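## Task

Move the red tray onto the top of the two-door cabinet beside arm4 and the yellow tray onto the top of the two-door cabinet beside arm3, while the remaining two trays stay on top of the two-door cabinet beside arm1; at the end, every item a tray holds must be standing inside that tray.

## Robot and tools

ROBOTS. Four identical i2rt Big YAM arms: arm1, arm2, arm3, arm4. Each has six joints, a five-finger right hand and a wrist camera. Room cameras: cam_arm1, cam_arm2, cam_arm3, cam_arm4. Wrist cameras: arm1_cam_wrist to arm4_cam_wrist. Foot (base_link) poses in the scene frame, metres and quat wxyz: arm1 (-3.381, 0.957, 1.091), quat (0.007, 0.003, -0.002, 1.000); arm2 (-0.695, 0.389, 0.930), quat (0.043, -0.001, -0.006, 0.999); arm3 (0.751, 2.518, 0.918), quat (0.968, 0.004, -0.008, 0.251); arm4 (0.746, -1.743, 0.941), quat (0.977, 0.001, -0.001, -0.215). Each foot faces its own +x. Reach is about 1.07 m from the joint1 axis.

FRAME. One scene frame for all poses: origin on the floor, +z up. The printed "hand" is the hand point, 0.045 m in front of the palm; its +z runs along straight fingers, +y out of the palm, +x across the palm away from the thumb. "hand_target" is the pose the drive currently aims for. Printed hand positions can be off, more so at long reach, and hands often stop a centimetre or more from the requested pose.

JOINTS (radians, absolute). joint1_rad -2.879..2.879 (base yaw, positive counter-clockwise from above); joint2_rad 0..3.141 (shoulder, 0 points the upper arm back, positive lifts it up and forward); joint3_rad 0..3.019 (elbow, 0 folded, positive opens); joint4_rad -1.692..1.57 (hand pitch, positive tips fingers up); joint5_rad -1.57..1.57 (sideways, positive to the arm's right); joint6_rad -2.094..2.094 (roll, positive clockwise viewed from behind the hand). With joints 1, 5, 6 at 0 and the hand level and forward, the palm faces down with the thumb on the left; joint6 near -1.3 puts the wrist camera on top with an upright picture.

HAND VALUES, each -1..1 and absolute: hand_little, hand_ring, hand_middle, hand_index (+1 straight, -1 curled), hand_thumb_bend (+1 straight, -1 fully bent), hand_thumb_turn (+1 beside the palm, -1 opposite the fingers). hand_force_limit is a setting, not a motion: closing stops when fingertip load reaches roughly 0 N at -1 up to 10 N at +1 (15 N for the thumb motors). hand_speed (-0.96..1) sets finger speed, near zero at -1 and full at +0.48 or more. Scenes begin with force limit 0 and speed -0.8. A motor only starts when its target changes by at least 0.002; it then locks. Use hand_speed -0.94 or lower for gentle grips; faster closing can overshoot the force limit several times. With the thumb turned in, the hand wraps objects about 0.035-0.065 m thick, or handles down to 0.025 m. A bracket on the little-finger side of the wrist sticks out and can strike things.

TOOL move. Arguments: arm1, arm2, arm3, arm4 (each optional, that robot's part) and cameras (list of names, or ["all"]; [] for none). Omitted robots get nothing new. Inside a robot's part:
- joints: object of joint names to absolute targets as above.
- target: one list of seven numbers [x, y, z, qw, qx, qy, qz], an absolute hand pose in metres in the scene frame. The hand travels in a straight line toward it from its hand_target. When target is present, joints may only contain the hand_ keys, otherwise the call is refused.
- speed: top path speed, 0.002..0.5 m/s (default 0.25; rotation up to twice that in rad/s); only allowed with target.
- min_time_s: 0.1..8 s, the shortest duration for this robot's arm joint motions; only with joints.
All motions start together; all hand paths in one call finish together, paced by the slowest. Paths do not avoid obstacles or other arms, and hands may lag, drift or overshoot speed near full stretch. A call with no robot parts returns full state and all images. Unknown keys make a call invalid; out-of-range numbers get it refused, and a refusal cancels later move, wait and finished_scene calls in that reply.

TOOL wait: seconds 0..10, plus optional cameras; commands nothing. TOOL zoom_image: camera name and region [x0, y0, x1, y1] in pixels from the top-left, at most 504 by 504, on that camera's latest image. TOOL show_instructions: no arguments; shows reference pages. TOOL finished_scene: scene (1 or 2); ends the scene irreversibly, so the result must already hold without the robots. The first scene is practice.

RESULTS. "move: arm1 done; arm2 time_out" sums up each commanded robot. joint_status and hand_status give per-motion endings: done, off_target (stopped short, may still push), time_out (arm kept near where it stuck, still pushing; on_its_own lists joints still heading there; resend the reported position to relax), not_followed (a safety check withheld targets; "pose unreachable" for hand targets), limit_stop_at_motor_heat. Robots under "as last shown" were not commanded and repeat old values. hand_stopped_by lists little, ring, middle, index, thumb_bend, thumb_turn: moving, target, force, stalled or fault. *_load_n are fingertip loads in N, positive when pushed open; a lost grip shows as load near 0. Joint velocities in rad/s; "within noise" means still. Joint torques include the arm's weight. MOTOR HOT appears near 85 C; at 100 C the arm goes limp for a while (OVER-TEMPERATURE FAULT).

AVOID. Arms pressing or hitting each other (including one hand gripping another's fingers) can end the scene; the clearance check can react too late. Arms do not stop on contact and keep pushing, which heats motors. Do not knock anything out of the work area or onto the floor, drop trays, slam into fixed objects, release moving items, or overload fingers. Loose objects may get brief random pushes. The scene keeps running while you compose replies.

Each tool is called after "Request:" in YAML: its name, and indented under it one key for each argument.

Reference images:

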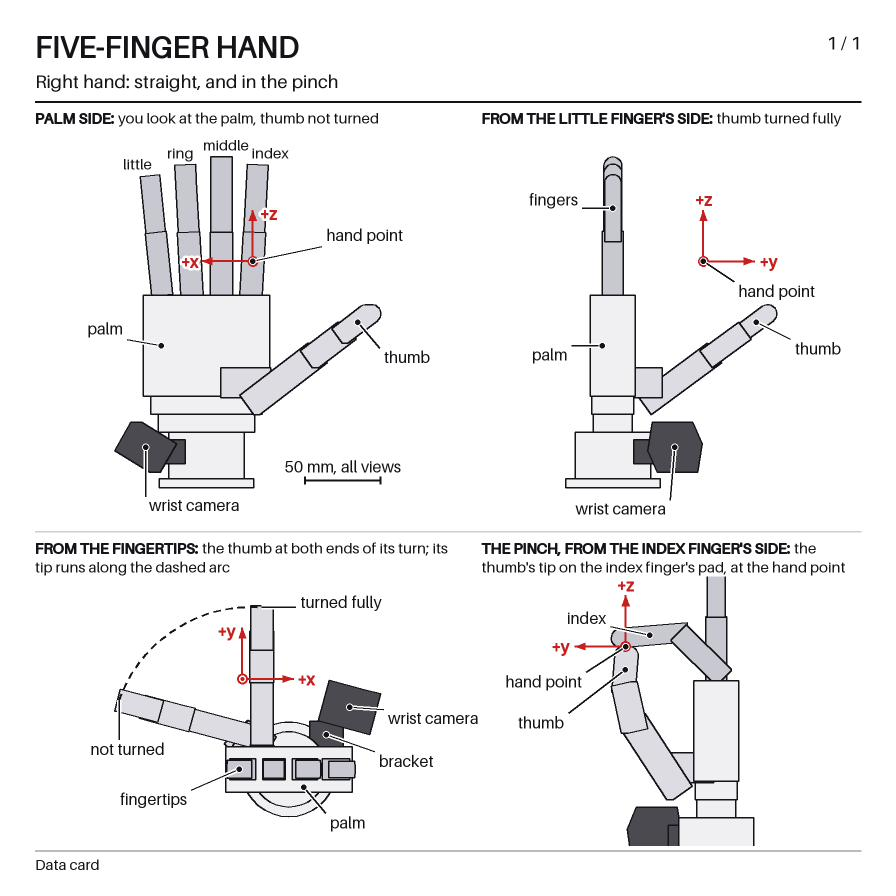

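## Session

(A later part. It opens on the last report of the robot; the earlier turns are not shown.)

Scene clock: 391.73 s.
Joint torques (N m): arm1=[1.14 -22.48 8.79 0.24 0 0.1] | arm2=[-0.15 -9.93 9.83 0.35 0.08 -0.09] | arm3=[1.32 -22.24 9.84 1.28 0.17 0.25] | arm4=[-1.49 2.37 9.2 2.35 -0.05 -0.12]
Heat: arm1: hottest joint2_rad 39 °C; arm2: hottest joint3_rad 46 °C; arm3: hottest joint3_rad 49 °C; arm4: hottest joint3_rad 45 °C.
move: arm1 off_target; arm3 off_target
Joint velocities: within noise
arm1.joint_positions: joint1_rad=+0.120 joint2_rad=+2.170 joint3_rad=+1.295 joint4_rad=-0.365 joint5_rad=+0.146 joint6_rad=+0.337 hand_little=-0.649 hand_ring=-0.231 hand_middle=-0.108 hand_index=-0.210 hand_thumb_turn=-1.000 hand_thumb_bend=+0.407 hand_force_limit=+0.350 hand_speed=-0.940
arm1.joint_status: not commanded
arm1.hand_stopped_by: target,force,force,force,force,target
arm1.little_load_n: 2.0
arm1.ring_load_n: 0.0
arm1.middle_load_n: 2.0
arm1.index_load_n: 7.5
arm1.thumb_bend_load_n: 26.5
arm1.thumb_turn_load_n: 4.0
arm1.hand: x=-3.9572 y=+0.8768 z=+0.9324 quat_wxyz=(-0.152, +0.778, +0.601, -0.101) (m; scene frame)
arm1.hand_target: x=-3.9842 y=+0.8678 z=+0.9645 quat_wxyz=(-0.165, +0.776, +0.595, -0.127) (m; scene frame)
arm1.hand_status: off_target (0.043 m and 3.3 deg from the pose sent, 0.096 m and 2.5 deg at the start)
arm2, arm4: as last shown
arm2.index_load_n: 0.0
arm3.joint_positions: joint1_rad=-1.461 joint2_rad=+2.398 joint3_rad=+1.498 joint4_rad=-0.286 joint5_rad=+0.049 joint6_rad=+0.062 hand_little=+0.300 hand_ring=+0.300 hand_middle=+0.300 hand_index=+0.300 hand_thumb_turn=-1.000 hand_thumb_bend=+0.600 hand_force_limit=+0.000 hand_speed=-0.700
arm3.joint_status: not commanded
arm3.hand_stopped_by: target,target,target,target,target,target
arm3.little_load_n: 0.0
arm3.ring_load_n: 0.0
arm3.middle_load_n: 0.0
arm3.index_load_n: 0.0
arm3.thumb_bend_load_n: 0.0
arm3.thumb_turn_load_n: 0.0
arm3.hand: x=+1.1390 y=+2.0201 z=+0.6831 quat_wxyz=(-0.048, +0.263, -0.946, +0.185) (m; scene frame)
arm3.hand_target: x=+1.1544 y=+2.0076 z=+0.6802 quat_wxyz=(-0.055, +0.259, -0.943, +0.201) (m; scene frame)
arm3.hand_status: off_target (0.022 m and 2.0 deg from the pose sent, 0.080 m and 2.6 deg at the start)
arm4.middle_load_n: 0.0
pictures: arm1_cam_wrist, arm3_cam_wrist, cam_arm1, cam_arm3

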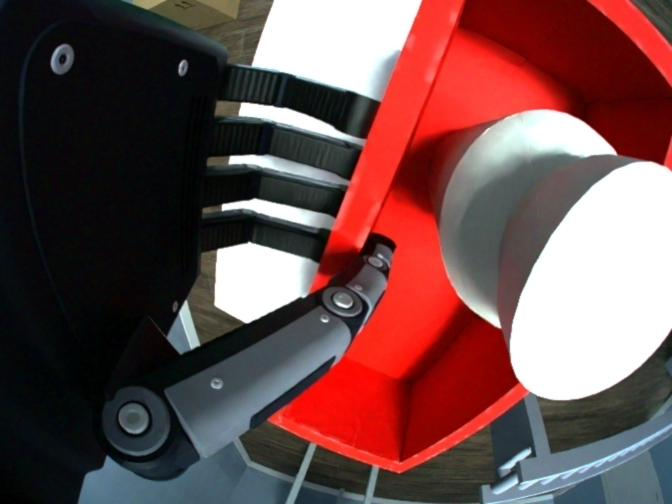

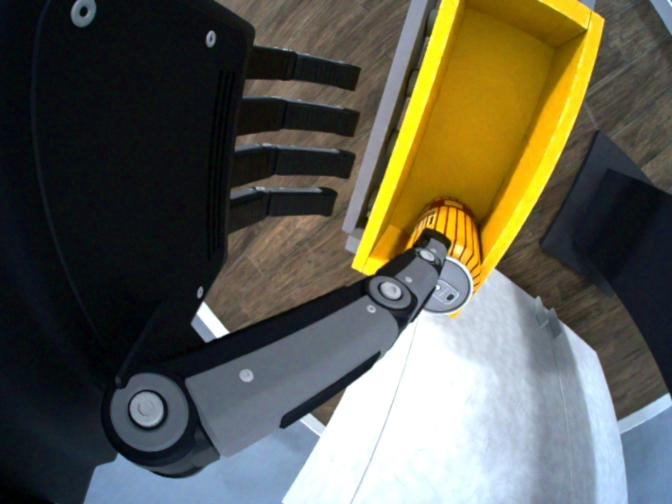

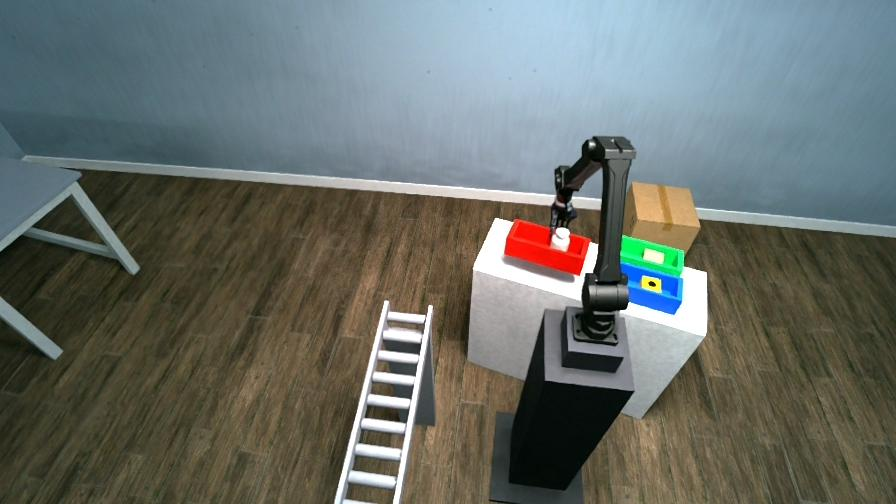

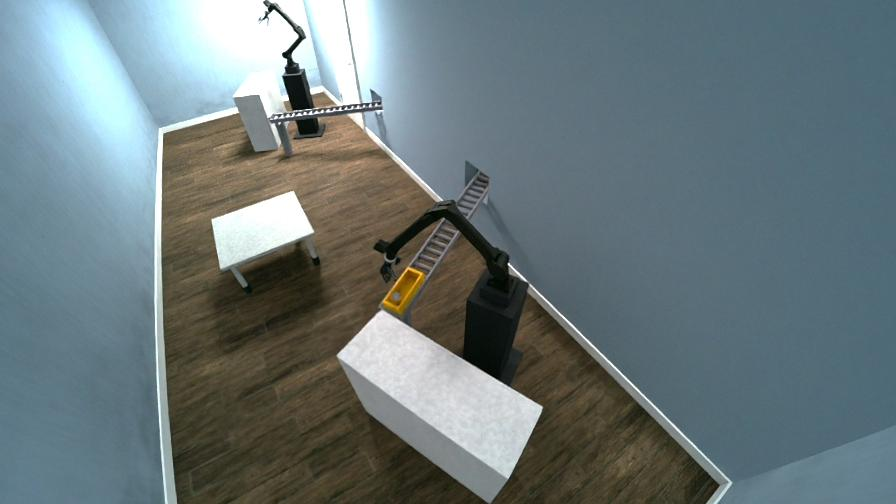

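Request:
move:
  arm1: {"target": [-3.984, 0.868, 1.055, -0.1650, 0.7760, 0.5950, -0.1260], "speed": 0.06}
  arm3: {"target": [1.149, 2.007, 0.635, -0.0543, 0.2586, -0.9431, 0.2007], "speed": 0.04}
  cameras: ["arm3_cam_wrist", "cam_arm3"]

Request:
zoom_image:
  camera: "cam_arm3"
  region: [375, 245, 435, 320]

Request:
zoom_image:
  camera: "arm3_cam_wrist"
  region: [320, 130, 560, 310]

Scene clock: 400.07 s.
Joint torques (N m): arm1=[1.03 -21.83 10.4 0.21 -0.02 0.09] | arm2=[-0.03 -9.82 9.63 0.34 0.11 -0.01] | arm3=[0.62 -22.48 9.2 1.35 0.07 0.16] | arm4=[-1.67 2.2 9.29 2.39 -0.08 -0.13]
Heat: arm1: hottest joint3_rad 40 °C; arm2: hottest joint3_rad 46 °C; arm3: hottest joint3_rad 48 °C; arm4: hottest joint3_rad 45 °C.
move: arm1 off_target; arm3 off_target
Joint velocities: within noise
arm1.joint_positions: joint1_rad=+0.120 joint2_rad=+2.019 joint3_rad=+1.321 joint4_rad=-0.554 joint5_rad=+0.146 joint6_rad=+0.337 hand_little=-0.649 hand_ring=-0.231 hand_middle=-0.108 hand_index=-0.210 hand_thumb_turn=-1.000 hand_thumb_bend=+0.407 hand_force_limit=+0.350 hand_speed=-0.940
arm1.joint_status: not commanded
arm1.hand_stopped_by: target,force,force,force,force,target
arm1.little_load_n: 2.0
arm1.ring_load_n: 0.0
arm1.middle_load_n: 2.5
arm1.index_load_n: 7.5
arm1.thumb_bend_load_n: 26.5
arm1.thumb_turn_load_n: 4.0
arm1.hand: x=-3.9568 y=+0.8764 z=+1.0167 quat_wxyz=(-0.149, +0.778, +0.602, -0.096) (m; scene frame)
arm1.hand_target: x=-3.9830 y=+0.8680 z=+1.0536 quat_wxyz=(-0.164, +0.776, +0.596, -0.125) (m; scene frame)
arm1.hand_status: off_target (0.048 m and 4.0 deg from the pose sent, 0.126 m and 3.3 deg at the start)
arm2: as last shown
arm3.joint_positions: joint1_rad=-1.461 joint2_rad=+2.483 joint3_rad=+1.523 joint4_rad=-0.221 joint5_rad=+0.049 joint6_rad=+0.062 hand_little=+0.300 hand_ring=+0.300 hand_middle=+0.300 hand_index=+0.300 hand_thumb_turn=-1.000 hand_thumb_bend=+0.600 hand_force_limit=+0.000 hand_speed=-0.700
arm3.joint_status: not commanded
arm3.hand_stopped_by: target,target,target,target,target,target
arm3.little_load_n: 0.0
arm3.ring_load_n: 0.0
arm3.middle_load_n: 0.0
arm3.index_load_n: 0.0
arm3.thumb_bend_load_n: 0.0
arm3.thumb_turn_load_n: 0.0
arm3.hand: x=+1.1387 y=+2.0217 z=+0.6407 quat_wxyz=(-0.049, +0.263, -0.945, +0.186) (m; scene frame)
arm3.hand_target: x=+1.1487 y=+2.0072 z=+0.6360 quat_wxyz=(-0.055, +0.259, -0.943, +0.202) (m; scene frame)
arm3.hand_status: off_target (0.019 m and 1.8 deg from the pose sent, 0.051 m and 2.0 deg at the start)
arm4.joint_positions: joint1_rad=-0.372 joint2_rad=+0.628 joint3_rad=+1.427 joint4_rad=-1.367 joint5_rad=-0.046 joint6_rad=-0.848 hand_little=+1.000 hand_ring=+1.000 hand_middle=+1.000 hand_index=+1.000 hand_thumb_turn=+1.000 hand_thumb_bend=+1.000 hand_force_limit=+0.000 hand_speed=-0.800
arm4.joint_status: not commanded
arm4.hand_stopped_by: target,target,target,target,target,target
arm4.little_load_n: 0.0
arm4.ring_load_n: 0.0
arm4.middle_load_n: 0.0
arm4.index_load_n: 0.0
arm4.thumb_bend_load_n: 0.0
arm4.thumb_turn_load_n: 0.0
arm4.hand: x=+0.8813 y=-1.9107 z=+1.4245 quat_wxyz=(-0.002, +0.640, -0.599, +0.481) (m; scene frame)
arm4.hand_target: x=+0.8806 y=-1.9099 z=+1.4342 quat_wxyz=(-0.001, +0.636, -0.595, +0.491) (m; scene frame)
arm4.hand_status: not commanded
pictures: arm3_cam_wrist, cam_arm3

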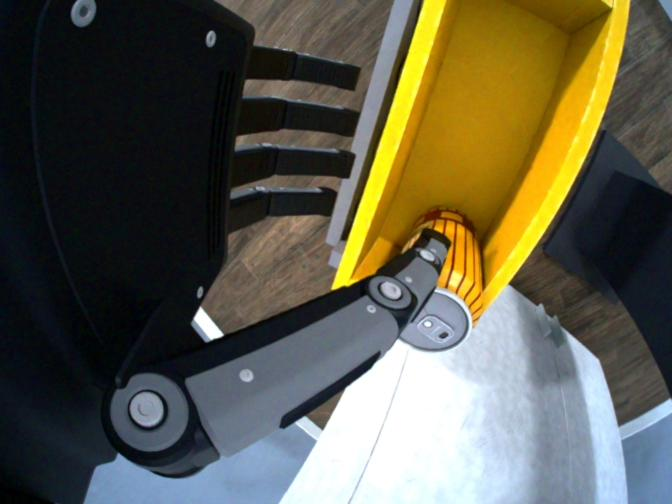

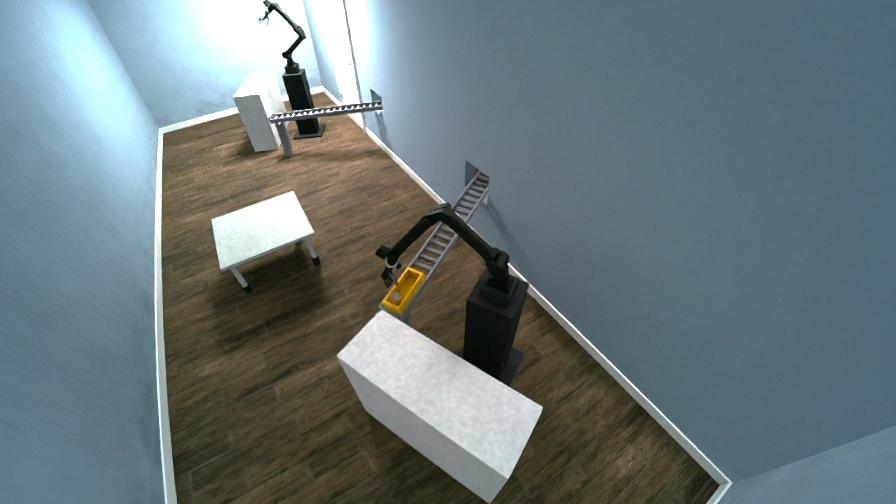

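Scaled by 6.720 from the camera's 896x504 image, which has a finer 1280x720 frame.

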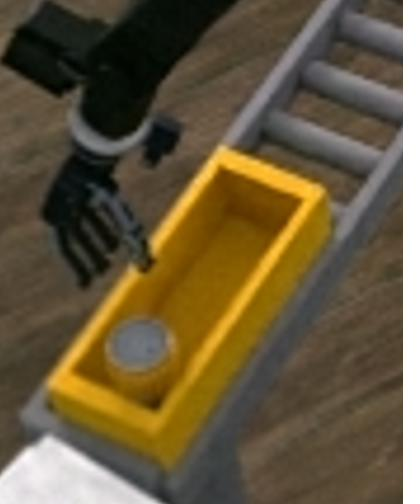

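Scaled by 2.100 from the camera's 672x504 image, which has a finer 960x720 frame.

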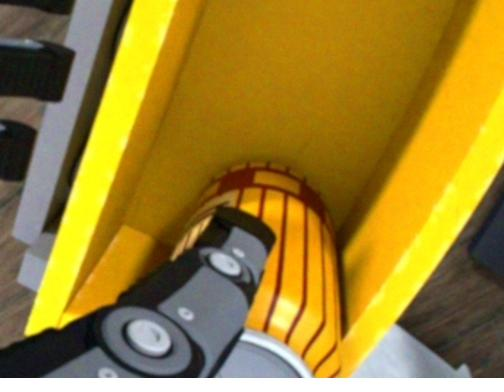

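Request:
move:
  arm3: {"target": [1.147, 2.010, 0.557, -0.0543, 0.2586, -0.9431, 0.2007], "speed": 0.04}
  cameras: ["arm3_cam_wrist", "cam_arm3"]

Request:
zoom_image:
  camera: "cam_arm3"
  region: [375, 245, 435, 320]

Request:
zoom_image:
  camera: "arm3_cam_wrist"
  region: [320, 130, 560, 310]

Scene clock: 407.63 s.
Joint torques (N m): arm1=[0.97 -21.77 10.4 0.2 -0.02 0.09] | arm2=[-0.67 -9.64 9.95 0.23 0.06 -0.04] | arm3=[0.5 -22.83 8.34 1.36 0.03 0.14] | arm4=[-1.38 2.37 9.28 2.43 -0.06 -0.14]
Heat: arm1: hottest joint3_rad 41 °C; arm2: hottest joint3_rad 46 °C; arm3: hottest joint3_rad 49 °C; arm4: hottest joint3_rad 45 °C.
move: arm3 off_target
Joint velocities: within noise
arm1, arm2, arm4: as last shown
arm1.middle_load_n: 2.0
arm3.joint_positions: joint1_rad=-1.461 joint2_rad=+2.652 joint3_rad=+1.609 joint4_rad=-0.139 joint5_rad=+0.049 joint6_rad=+0.062 hand_little=+0.300 hand_ring=+0.300 hand_middle=+0.300 hand_index=+0.300 hand_thumb_turn=-1.000 hand_thumb_bend=+0.600 hand_force_limit=+0.000 hand_speed=-0.700
arm3.joint_status: not commanded
arm3.hand_stopped_by: target,target,target,target,target,target
arm3.little_load_n: 0.0
arm3.ring_load_n: 0.0
arm3.middle_load_n: 0.0
arm3.index_load_n: 0.0
arm3.thumb_bend_load_n: 0.0
arm3.thumb_turn_load_n: 0.5
arm3.hand: x=+1.1388 y=+2.0239 z=+0.5638 quat_wxyz=(-0.049, +0.263, -0.945, +0.186) (m; scene frame)
arm3.hand_target: x=+1.1459 y=+2.0114 z=+0.5573 quat_wxyz=(-0.054, +0.259, -0.943, +0.200) (m; scene frame)
arm3.hand_status: off_target (0.018 m and 1.8 deg from the pose sent, 0.085 m and 1.8 deg at the start)
pictures: arm3_cam_wrist, cam_arm3

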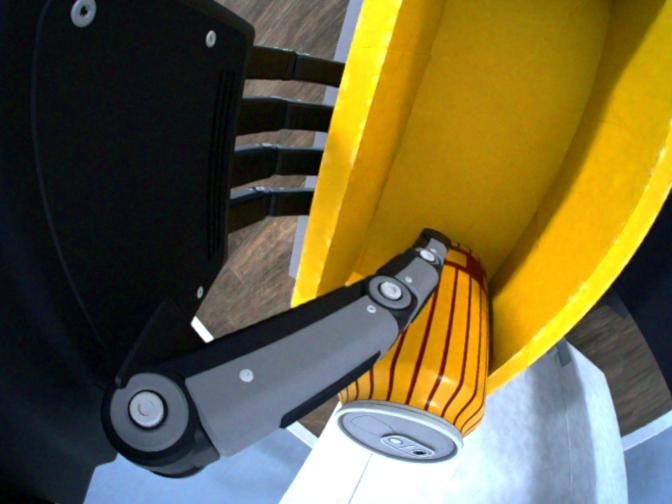

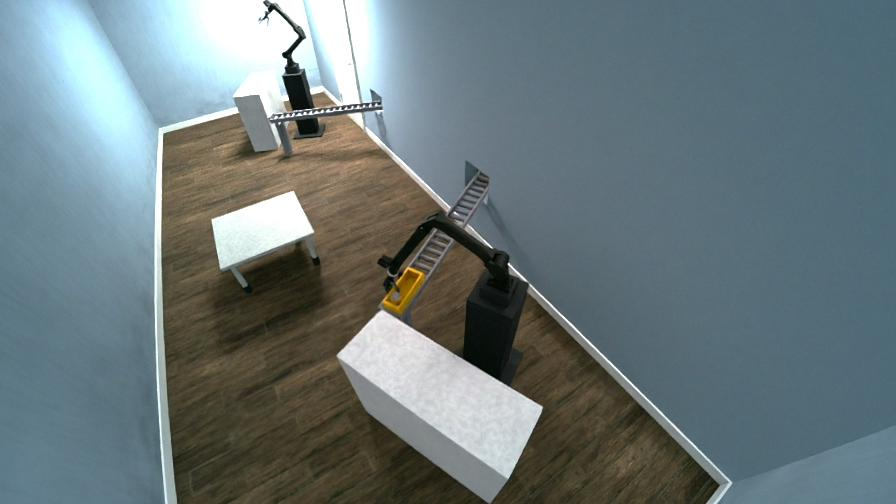

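Scaled by 6.720 from the camera's 896x504 image, which has a finer 1280x720 frame.

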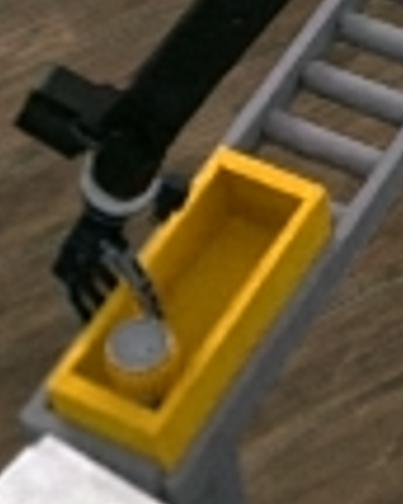

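Scaled by 2.100 from the camera's 672x504 image, which has a finer 960x720 frame.

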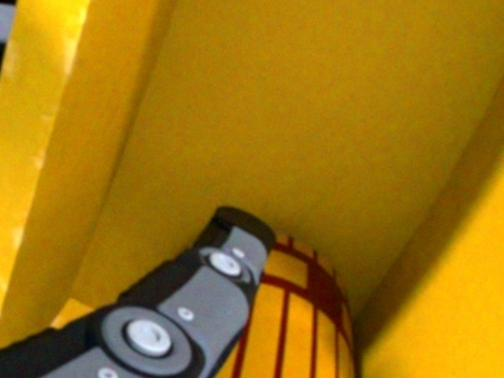

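Request:
move:
  arm3: {"joints": {"hand_little": -0.1, "hand_ring": -0.1, "hand_middle": -0.1, "hand_index": -0.1, "hand_thumb_bend": -0.3, "hand_speed": -0.88, "hand_force_limit": -0.6}}
  cameras: ["arm3_cam_wrist"]

Request:
move:
  arm3: {"joints": {"hand_little": -0.38, "hand_ring": -0.38, "hand_middle": -0.38, "hand_index": -0.38, "hand_thumb_bend": -0.31, "hand_speed": -0.92, "hand_force_limit": 0.0}}

Request:
move:
  arm3: {"joints": {"hand_little": -0.5, "hand_ring": -0.45, "hand_middle": -0.41, "hand_index": -0.42, "hand_thumb_bend": -0.35, "hand_speed": -0.94, "hand_force_limit": 0.35}}
  cameras: ["arm3_cam_wrist", "cam_arm3"]

Request:
zoom_image:
  camera: "cam_arm3"
  region: [375, 245, 435, 320]

Scene clock: 414.47 s.
Joint torques (N m): arm1=[1.03 -21.83 10.41 0.2 -0.02 0.09] | arm2=[-0.03 -9.58 9.74 0.27 0.12 -0.05] | arm3=[0.44 -23.06 7.79 1.05 0.03 0.14] | arm4=[-1.38 2.32 9.14 2.45 -0.04 -0.14]
Heat: arm1: hottest joint3_rad 41 °C; arm2: hottest joint3_rad 46 °C; arm3: hottest joint3_rad 49 °C; arm4: hottest joint3_rad 45 °C.
move: arm3 off_target
Joint velocities: within noise
arm1, arm2, arm4: as last shown
arm1.thumb_bend_load_n: 26.0
arm3.joint_positions: joint1_rad=-1.461 joint2_rad=+2.652 joint3_rad=+1.616 joint4_rad=-0.128 joint5_rad=+0.049 joint6_rad=+0.062 hand_little=-0.066 hand_ring=+0.068 hand_middle=+0.146 hand_index=+0.090 hand_thumb_turn=-1.000 hand_thumb_bend=+0.183 hand_force_limit=-0.600 hand_speed=-0.880
arm3.joint_status: hand_little off_target (ended at -0.066, target -0.100); hand_ring off_target (ended at +0.068, target -0.100); hand_middle off_target (ended at +0.146, target -0.100); hand_index off_target (ended at +0.090, target -0.100); hand_thumb_bend off_target (ended at +0.183, target -0.300); the others done
arm3.hand_stopped_by: force,force,force,force,force,target
arm3.little_load_n: 1.5
arm3.ring_load_n: 0.0
arm3.middle_load_n: 0.5
arm3.index_load_n: 0.0
arm3.thumb_bend_load_n: 4.5
arm3.thumb_turn_load_n: 0.5
arm3.hand: x=+1.1431 y=+2.0177 z=+0.5662 quat_wxyz=(-0.052, +0.262, -0.944, +0.195) (m; scene frame)
arm3.hand_target: x=+1.1457 y=+2.0116 z=+0.5572 quat_wxyz=(-0.054, +0.259, -0.943, +0.200) (m; scene frame)
arm3.hand_status: not commanded
pictures: arm3_cam_wrist

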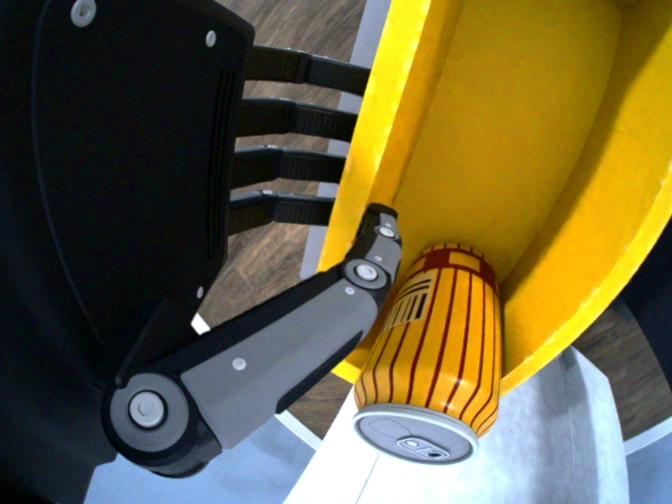

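Scene clock: 415.77 s.
Joint torques (N m): arm1=[1.03 -21.83 10.4 0.21 -0.02 0.09] | arm2=[-0.56 -10.58 9.73 0.31 0.16 -0.09] | arm3=[0.44 -23.06 7.77 0.99 0.03 0.15] | arm4=[-1.2 2.32 9.2 2.39 -0.09 -0.11]
Heat: arm1: hottest joint3_rad 41 °C; arm2: hottest joint3_rad 46 °C; arm3: hottest joint3_rad 49 °C; arm4: hottest joint3_rad 45 °C.
move: arm3 off_target
Joint velocities: within noise
arm1, arm2, arm4: as last shown
arm1.middle_load_n: 2.5
arm1.thumb_bend_load_n: 26.5
arm1.thumb_turn_load_n: 4.5
arm3.joint_positions: joint1_rad=-1.461 joint2_rad=+2.652 joint3_rad=+1.616 joint4_rad=-0.126 joint5_rad=+0.051 joint6_rad=+0.062 hand_little=-0.072 hand_ring=+0.047 hand_middle=+0.111 hand_index=+0.069 hand_thumb_turn=-1.000 hand_thumb_bend=+0.179 hand_force_limit=+0.000 hand_speed=-0.920
arm3.joint_status: hand_little off_target (ended at -0.072, target -0.380); hand_ring off_target (ended at +0.047, target -0.380); hand_middle off_target (ended at +0.111, target -0.380); hand_index off_target (ended at +0.069, target -0.380); hand_thumb_bend off_target (ended at +0.179, target -0.310); the others done
arm3.hand_stopped_by: force,force,force,force,force,target
arm3.little_load_n: 0.0
arm3.ring_load_n: 3.0
arm3.middle_load_n: 8.0
arm3.index_load_n: 2.5
arm3.thumb_bend_load_n: 10.5
arm3.thumb_turn_load_n: 1.5
arm3.hand: x=+1.1431 y=+2.0172 z=+0.5663 quat_wxyz=(-0.051, +0.262, -0.944, +0.196) (m; scene frame)
arm3.hand_target: x=+1.1456 y=+2.0113 z=+0.5574 quat_wxyz=(-0.053, +0.259, -0.943, +0.200) (m; scene frame)
arm3.hand_status: not commanded
pictures: none

Scene clock: 416.43 s.
Joint torques (N m): arm1=[0.91 -21.89 10.4 0.2 -0.01 0.09] | arm2=[-0.67 -9.82 9.76 0.39 0.11 -0.03] | arm3=[0.44 -23 7.8 0.91 0.03 0.16] | arm4=[-1.49 1.79 9.37 2.44 -0.07 -0.09]
Heat: arm1: hottest joint3_rad 41 °C; arm2: hottest joint3_rad 46 °C; arm3: hottest joint3_rad 49 °C; arm4: hottest joint3_rad 45 °C.
move: arm3 off_target
Joint velocities: within noise
arm1, arm2, arm4: as last shown
arm1.little_load_n: 1.5
arm1.thumb_bend_load_n: 26.0
arm1.thumb_turn_load_n: 4.0
arm3.joint_positions: joint1_rad=-1.461 joint2_rad=+2.652 joint3_rad=+1.616 joint4_rad=-0.125 joint5_rad=+0.049 joint6_rad=+0.061 hand_little=-0.098 hand_ring=+0.033 hand_middle=+0.111 hand_index=+0.054 hand_thumb_turn=-1.000 hand_thumb_bend=+0.180 hand_force_limit=+0.350 hand_speed=-0.940
arm3.joint_status: hand_little off_target (ended at -0.098, target -0.500); hand_ring off_target (ended at +0.033, target -0.450); hand_middle off_target (ended at +0.111, target -0.410); hand_index off_target (ended at +0.054, target -0.420); hand_thumb_bend off_target (ended at +0.180, target -0.350); the others done
arm3.hand_stopped_by: force,force,force,force,force,target
arm3.little_load_n: 8.0
arm3.ring_load_n: 6.0
arm3.middle_load_n: 1.0
arm3.index_load_n: 6.0
arm3.thumb_bend_load_n: 15.5
arm3.thumb_turn_load_n: 2.0
arm3.hand: x=+1.1435 y=+2.0170 z=+0.5664 quat_wxyz=(-0.052, +0.262, -0.943, +0.196) (m; scene frame)
arm3.hand_target: x=+1.1457 y=+2.0116 z=+0.5574 quat_wxyz=(-0.054, +0.259, -0.943, +0.200) (m; scene frame)
arm3.hand_status: not commanded
arm4.thumb_turn_load_n: 0.5
pictures: arm3_cam_wrist, cam_arm3

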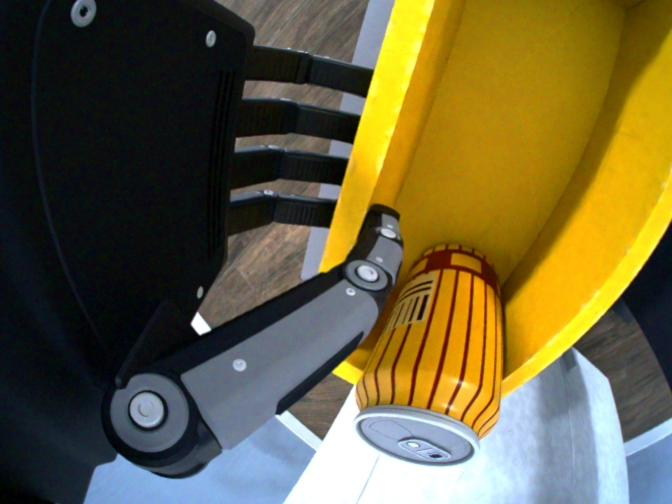

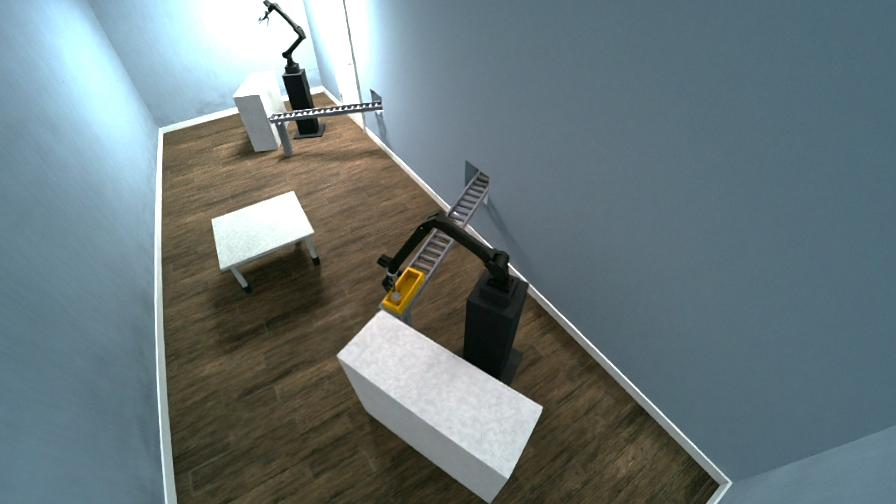

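Scaled by 6.720 from the camera's 896x504 image, which has a finer 1280x720 frame.

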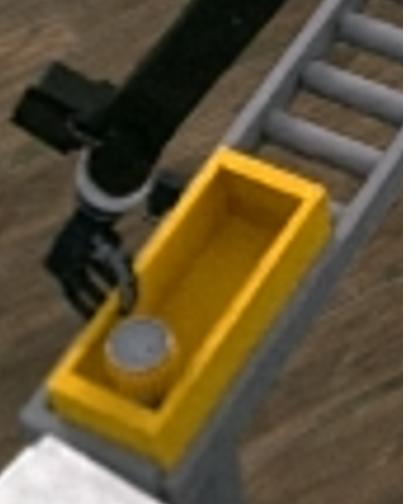

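Request:
move:
  arm3: {"joints": {"hand_index": -0.5, "hand_middle": -0.5, "hand_thumb_bend": -0.4, "hand_speed": -0.94, "hand_force_limit": 0.4}}

Scene clock: 420.30 s.
Joint torques (N m): arm1=[1.03 -21.83 10.39 0.21 -0.03 0.08] | arm2=[-0.38 -9.93 9.81 0.4 0.14 -0.08] | arm3=[0.5 -23 7.82 0.87 0.04 0.15] | arm4=[-1.85 2.49 9.26 2.52 -0.05 -0.15]
Heat: arm1: hottest joint3_rad 42 °C; arm2: hottest joint3_rad 46 °C; arm3: hottest joint3_rad 48 °C; arm4: hottest joint3_rad 45 °C.
move: arm3 off_target
Joint velocities: within noise
arm1, arm4: as last shown
arm1.little_load_n: 2.0
arm1.index_load_n: 7.0
arm1.thumb_bend_load_n: 26.5
arm1.thumb_turn_load_n: 4.5
arm2.joint_positions: joint1_rad=+0.049 joint2_rad=+1.309 joint3_rad=+1.148 joint4_rad=-1.184 joint5_rad=-0.004 joint6_rad=-1.490 hand_little=+0.400 hand_ring=+0.400 hand_middle=+0.400 hand_index=+0.400 hand_thumb_turn=-1.000 hand_thumb_bend=+0.650 hand_force_limit=+0.350 hand_speed=-0.850
arm2.joint_status: not commanded
arm2.hand_stopped_by: target,target,target,target,target,target
arm2.little_load_n: 0.0
arm2.ring_load_n: 0.0
arm2.middle_load_n: 0.0
arm2.index_load_n: 0.0
arm2.thumb_bend_load_n: 0.0
arm2.thumb_turn_load_n: 0.0
arm2.hand: x=-1.0849 y=+0.4584 z=+1.1123 quat_wxyz=(-0.111, +0.058, +0.992, +0.002) (m; scene frame)
arm2.hand_target: x=-1.0822 y=+0.4547 z=+1.1168 quat_wxyz=(-0.110, +0.047, +0.993, +0.004) (m; scene frame)
arm2.hand_status: not commanded
arm3.joint_positions: joint1_rad=-1.461 joint2_rad=+2.652 joint3_rad=+1.616 joint4_rad=-0.123 joint5_rad=+0.051 joint6_rad=+0.061 hand_little=-0.098 hand_ring=+0.033 hand_middle=+0.097 hand_index=+0.050 hand_thumb_turn=-1.000 hand_thumb_bend=+0.181 hand_force_limit=+0.400 hand_speed=-0.940
arm3.joint_status: hand_middle off_target (ended at +0.097, target -0.500); hand_index off_target (ended at +0.050, target -0.500); hand_thumb_bend off_target (ended at +0.181, target -0.400); the others done
arm3.hand_stopped_by: force,force,force,force,force,target
arm3.little_load_n: 3.5
arm3.ring_load_n: 2.5
arm3.middle_load_n: 9.5
arm3.index_load_n: 5.5
arm3.thumb_bend_load_n: 18.0
arm3.thumb_turn_load_n: 2.0
arm3.hand: x=+1.1435 y=+2.0165 z=+0.5664 quat_wxyz=(-0.052, +0.262, -0.943, +0.197) (m; scene frame)
arm3.hand_target: x=+1.1456 y=+2.0112 z=+0.5574 quat_wxyz=(-0.053, +0.259, -0.943, +0.201) (m; scene frame)
arm3.hand_status: not commanded
arm4.middle_load_n: 0.5
arm4.thumb_turn_load_n: 0.0
pictures: none

Request:
move:
  arm1: {"joints": {"joint1_rad": 0.60, "joint5_rad": 0.09, "joint6_rad": 0.22}, "min_time_s": 5}
  arm3: {"target": [1.152, 2.003, 0.632, -0.0543, 0.2586, -0.9431, 0.2007], "speed": 0.05}
  cameras: ["cam_arm1", "cam_arm3", "arm3_cam_wrist", "arm1_cam_wrist"]

Request:
zoom_image:
  camera: "cam_arm3"
  region: [375, 245, 435, 320]

Request:
zoom_image:
  camera: "cam_arm1"
  region: [380, 150, 620, 330]

Scene clock: 428.63 s.
Joint torques (N m): arm1=[0.91 -21.89 10.39 0.21 -0.19 -0.29] | arm2=[-0.44 -9.93 9.84 0.21 0.08 -0.06] | arm3=[0.67 -31.15 6.32 0.09 -0.03 0.19] | arm4=[-1.49 2.2 9.21 2.39 -0.08 -0.13]
Heat: arm1: hottest joint3_rad 42 °C; arm2: hottest joint3_rad 46 °C; arm3: hottest joint3_rad 48 °C; arm4: hottest joint3_rad 45 °C.
move: arm1 done; arm3 off_target
Joint velocities: within noise
arm1.joint_positions: joint1_rad=+0.594 joint2_rad=+2.019 joint3_rad=+1.321 joint4_rad=-0.554 joint5_rad=+0.094 joint6_rad=+0.242 hand_little=-0.649 hand_ring=-0.231 hand_middle=-0.108 hand_index=-0.210 hand_thumb_turn=-1.000 hand_thumb_bend=+0.407 hand_force_limit=+0.350 hand_speed=-0.940
arm1.joint_status: all done
arm1.hand_stopped_by: target,force,force,force,force,target
arm1.little_load_n: 2.0
arm1.ring_load_n: 0.0
arm1.middle_load_n: 2.5
arm1.index_load_n: 7.5
arm1.thumb_bend_load_n: 26.5
arm1.thumb_turn_load_n: 4.5
arm1.hand: x=-3.8491 y=+0.6204 z=+1.0153 quat_wxyz=(-0.104, +0.575, +0.801, -0.130) (m; scene frame)
arm1.hand_target: x=-3.8683 y=+0.6032 z=+1.0516 quat_wxyz=(-0.115, +0.562, +0.803, -0.160) (m; scene frame)
arm1.hand_status: not commanded
arm2, arm4: as last shown
arm3.joint_positions: joint1_rad=-1.461 joint2_rad=+2.600 joint3_rad=+1.579 joint4_rad=-0.197 joint5_rad=+0.063 joint6_rad=+0.061 hand_little=-0.098 hand_ring=+0.032 hand_middle=+0.097 hand_index=+0.050 hand_thumb_turn=-1.000 hand_thumb_bend=+0.183 hand_force_limit=+0.400 hand_speed=-0.940
arm3.joint_status: not commanded
arm3.hand_stopped_by: force,force,force,force,force,target
arm3.little_load_n: 1.0
arm3.ring_load_n: 2.5
arm3.middle_load_n: 10.5
arm3.index_load_n: 6.0
arm3.thumb_bend_load_n: 20.5
arm3.thumb_turn_load_n: 4.5
arm3.hand: x=+1.1312 y=+2.0291 z=+0.5854 quat_wxyz=(-0.037, +0.264, -0.948, +0.172) (m; scene frame)
arm3.hand_target: x=+1.1495 y=+2.0027 z=+0.6292 quat_wxyz=(-0.049, +0.257, -0.944, +0.201) (m; scene frame)
arm3.hand_status: off_target (0.057 m and 3.9 deg from the pose sent, 0.067 m and 0.6 deg at the start)
arm4.middle_load_n: 0.0
pictures: arm1_cam_wrist, arm3_cam_wrist, cam_arm1, cam_arm3

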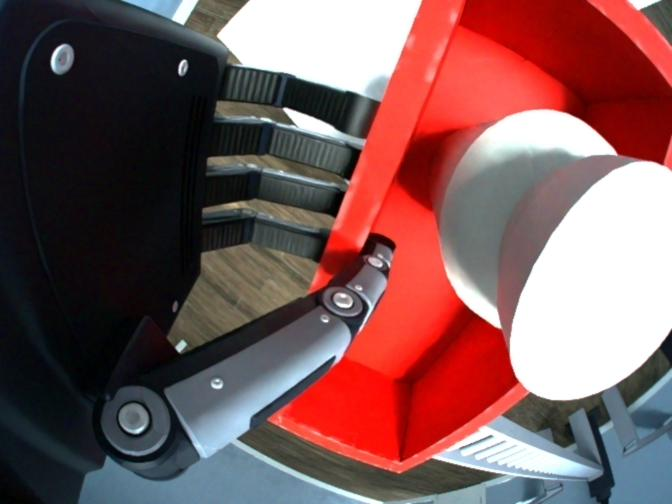

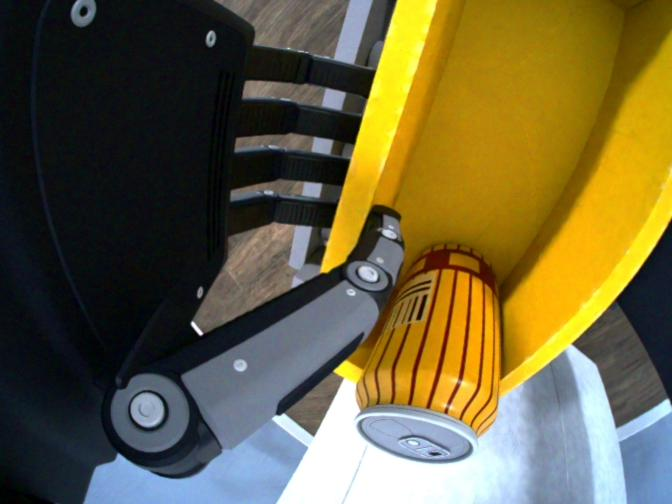

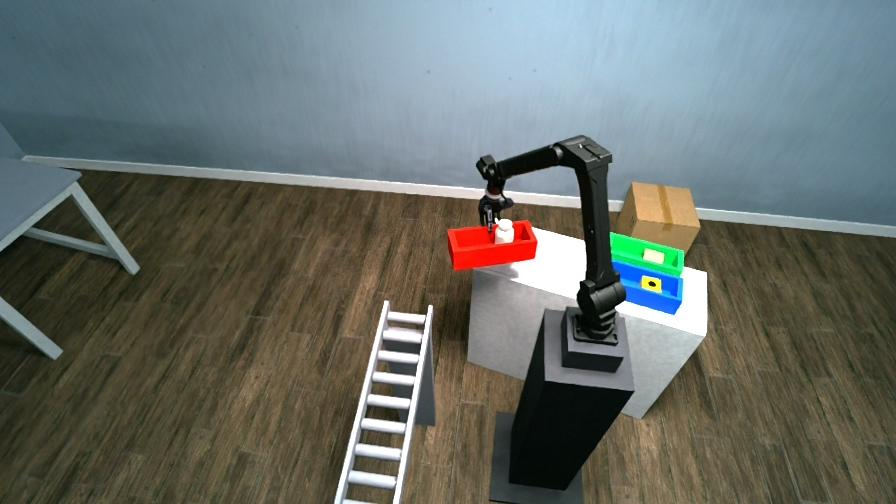

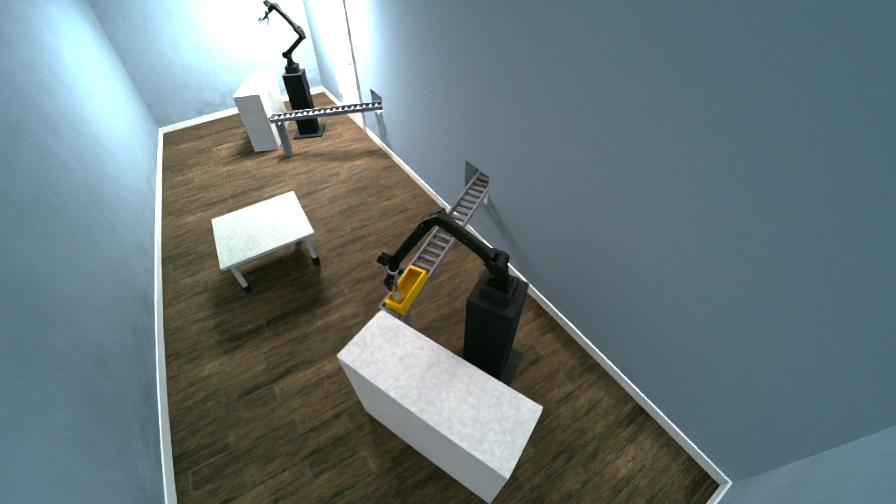

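Scaled by 6.720 from the camera's 896x504 image, which has a finer 1280x720 frame.

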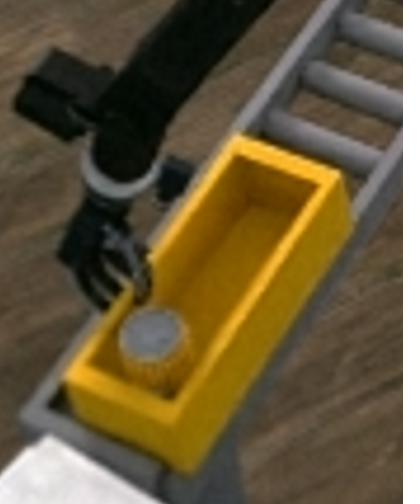

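Scaled by 2.100 from the camera's 896x504 image, which has a finer 1280x720 frame.

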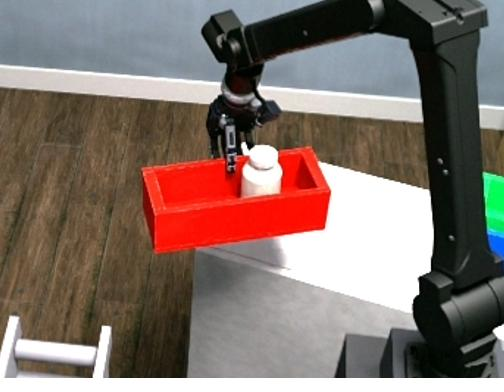

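Request:
move:
  arm1: {"joints": {"joint1_rad": 1.12, "joint5_rad": 0.03, "joint6_rad": 0.10}, "min_time_s": 5}
  arm3: {"target": [1.158, 1.992, 0.71, -0.0543, 0.2586, -0.9431, 0.2007], "speed": 0.05}
  cameras: ["cam_arm1", "cam_arm3"]

Request:
zoom_image:
  camera: "cam_arm3"
  region: [375, 235, 435, 310]

Request:
zoom_image:
  camera: "cam_arm1"
  region: [300, 150, 540, 330]

Scene clock: 436.47 s.
Joint torques (N m): arm1=[0.73 -21.83 10.36 0.21 -0.18 -0.25] | arm2=[-0.15 -9.82 9.77 0.31 0.09 -0.05] | arm3=[0.56 -32.09 7.35 -0.05 -0.3 0.18] | arm4=[-1.38 2.08 9.18 2.39 -0.06 -0.17]
Heat: arm1: hottest joint3_rad 43 °C; arm2: hottest joint3_rad 46 °C; arm3: hottest joint3_rad 48 °C; arm4: hottest joint3_rad 45 °C.
move: arm1 done; arm3 off_target
Joint velocities: within noise
arm1.joint_positions: joint1_rad=+1.113 joint2_rad=+2.019 joint3_rad=+1.321 joint4_rad=-0.554 joint5_rad=+0.039 joint6_rad=+0.119 hand_little=-0.649 hand_ring=-0.231 hand_middle=-0.108 hand_index=-0.210 hand_thumb_turn=-1.000 hand_thumb_bend=+0.407 hand_force_limit=+0.350 hand_speed=-0.940
arm1.joint_status: all done
arm1.hand_stopped_by: target,force,force,force,force,target
arm1.little_load_n: 2.0
arm1.ring_load_n: 0.0
arm1.middle_load_n: 2.0
arm1.index_load_n: 7.5
arm1.thumb_bend_load_n: 26.0
arm1.thumb_turn_load_n: 4.0
arm1.hand: x=-3.6142 y=+0.4357 z=+1.0136 quat_wxyz=(-0.050, +0.290, +0.944, -0.152) (m; scene frame)
arm1.hand_target: x=-3.6230 y=+0.4112 z=+1.0494 quat_wxyz=(-0.055, +0.276, +0.942, -0.183) (m; scene frame)
arm1.hand_status: not commanded
arm2, arm4: as last shown
arm3.joint_positions: joint1_rad=-1.461 joint2_rad=+2.474 joint3_rad=+1.573 joint4_rad=-0.321 joint5_rad=+0.057 joint6_rad=+0.061 hand_little=-0.098 hand_ring=+0.032 hand_middle=+0.097 hand_index=+0.050 hand_thumb_turn=-1.000 hand_thumb_bend=+0.183 hand_force_limit=+0.400 hand_speed=-0.940
arm3.joint_status: not commanded
arm3.hand_stopped_by: force,force,force,force,force,target
arm3.little_load_n: 0.5
arm3.ring_load_n: 2.5
arm3.middle_load_n: 10.5
arm3.index_load_n: 6.0
arm3.thumb_bend_load_n: 22.0
arm3.thumb_turn_load_n: 5.0
arm3.hand: x=+1.1406 y=+2.0159 z=+0.6555 quat_wxyz=(-0.039, +0.264, -0.949, +0.169) (m; scene frame)
arm3.hand_target: x=+1.1587 y=+1.9910 z=+0.7076 quat_wxyz=(-0.055, +0.259, -0.943, +0.201) (m; scene frame)
arm3.hand_status: off_target (0.062 m and 4.1 deg from the pose sent, 0.133 m and 3.9 deg at the start)
pictures: cam_arm1, cam_arm3

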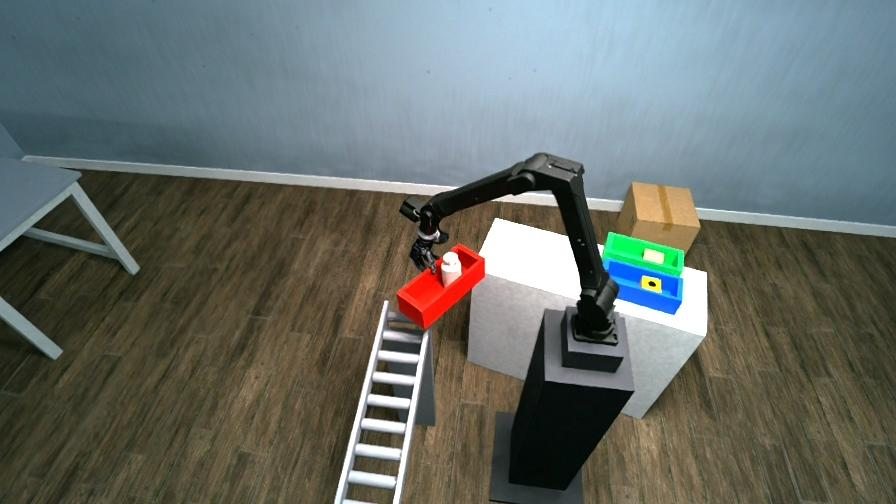

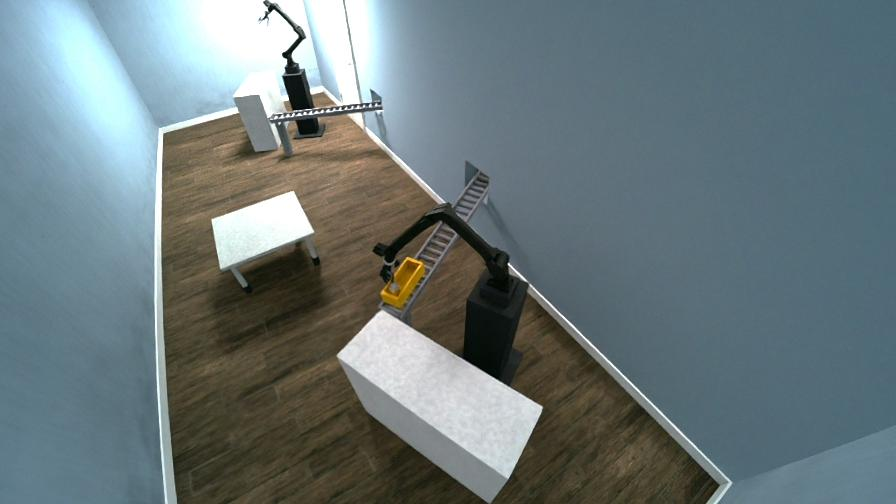

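Scaled by 6.720 from the camera's 896x504 image, which has a finer 1280x720 frame.

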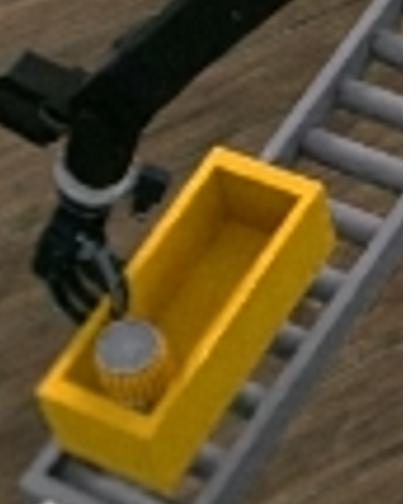

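Scaled by 2.100 from the camera's 896x504 image, which has a finer 1280x720 frame.

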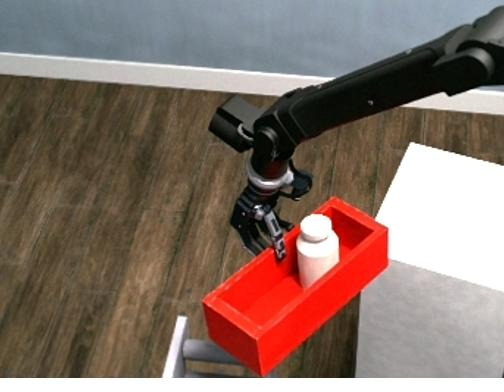

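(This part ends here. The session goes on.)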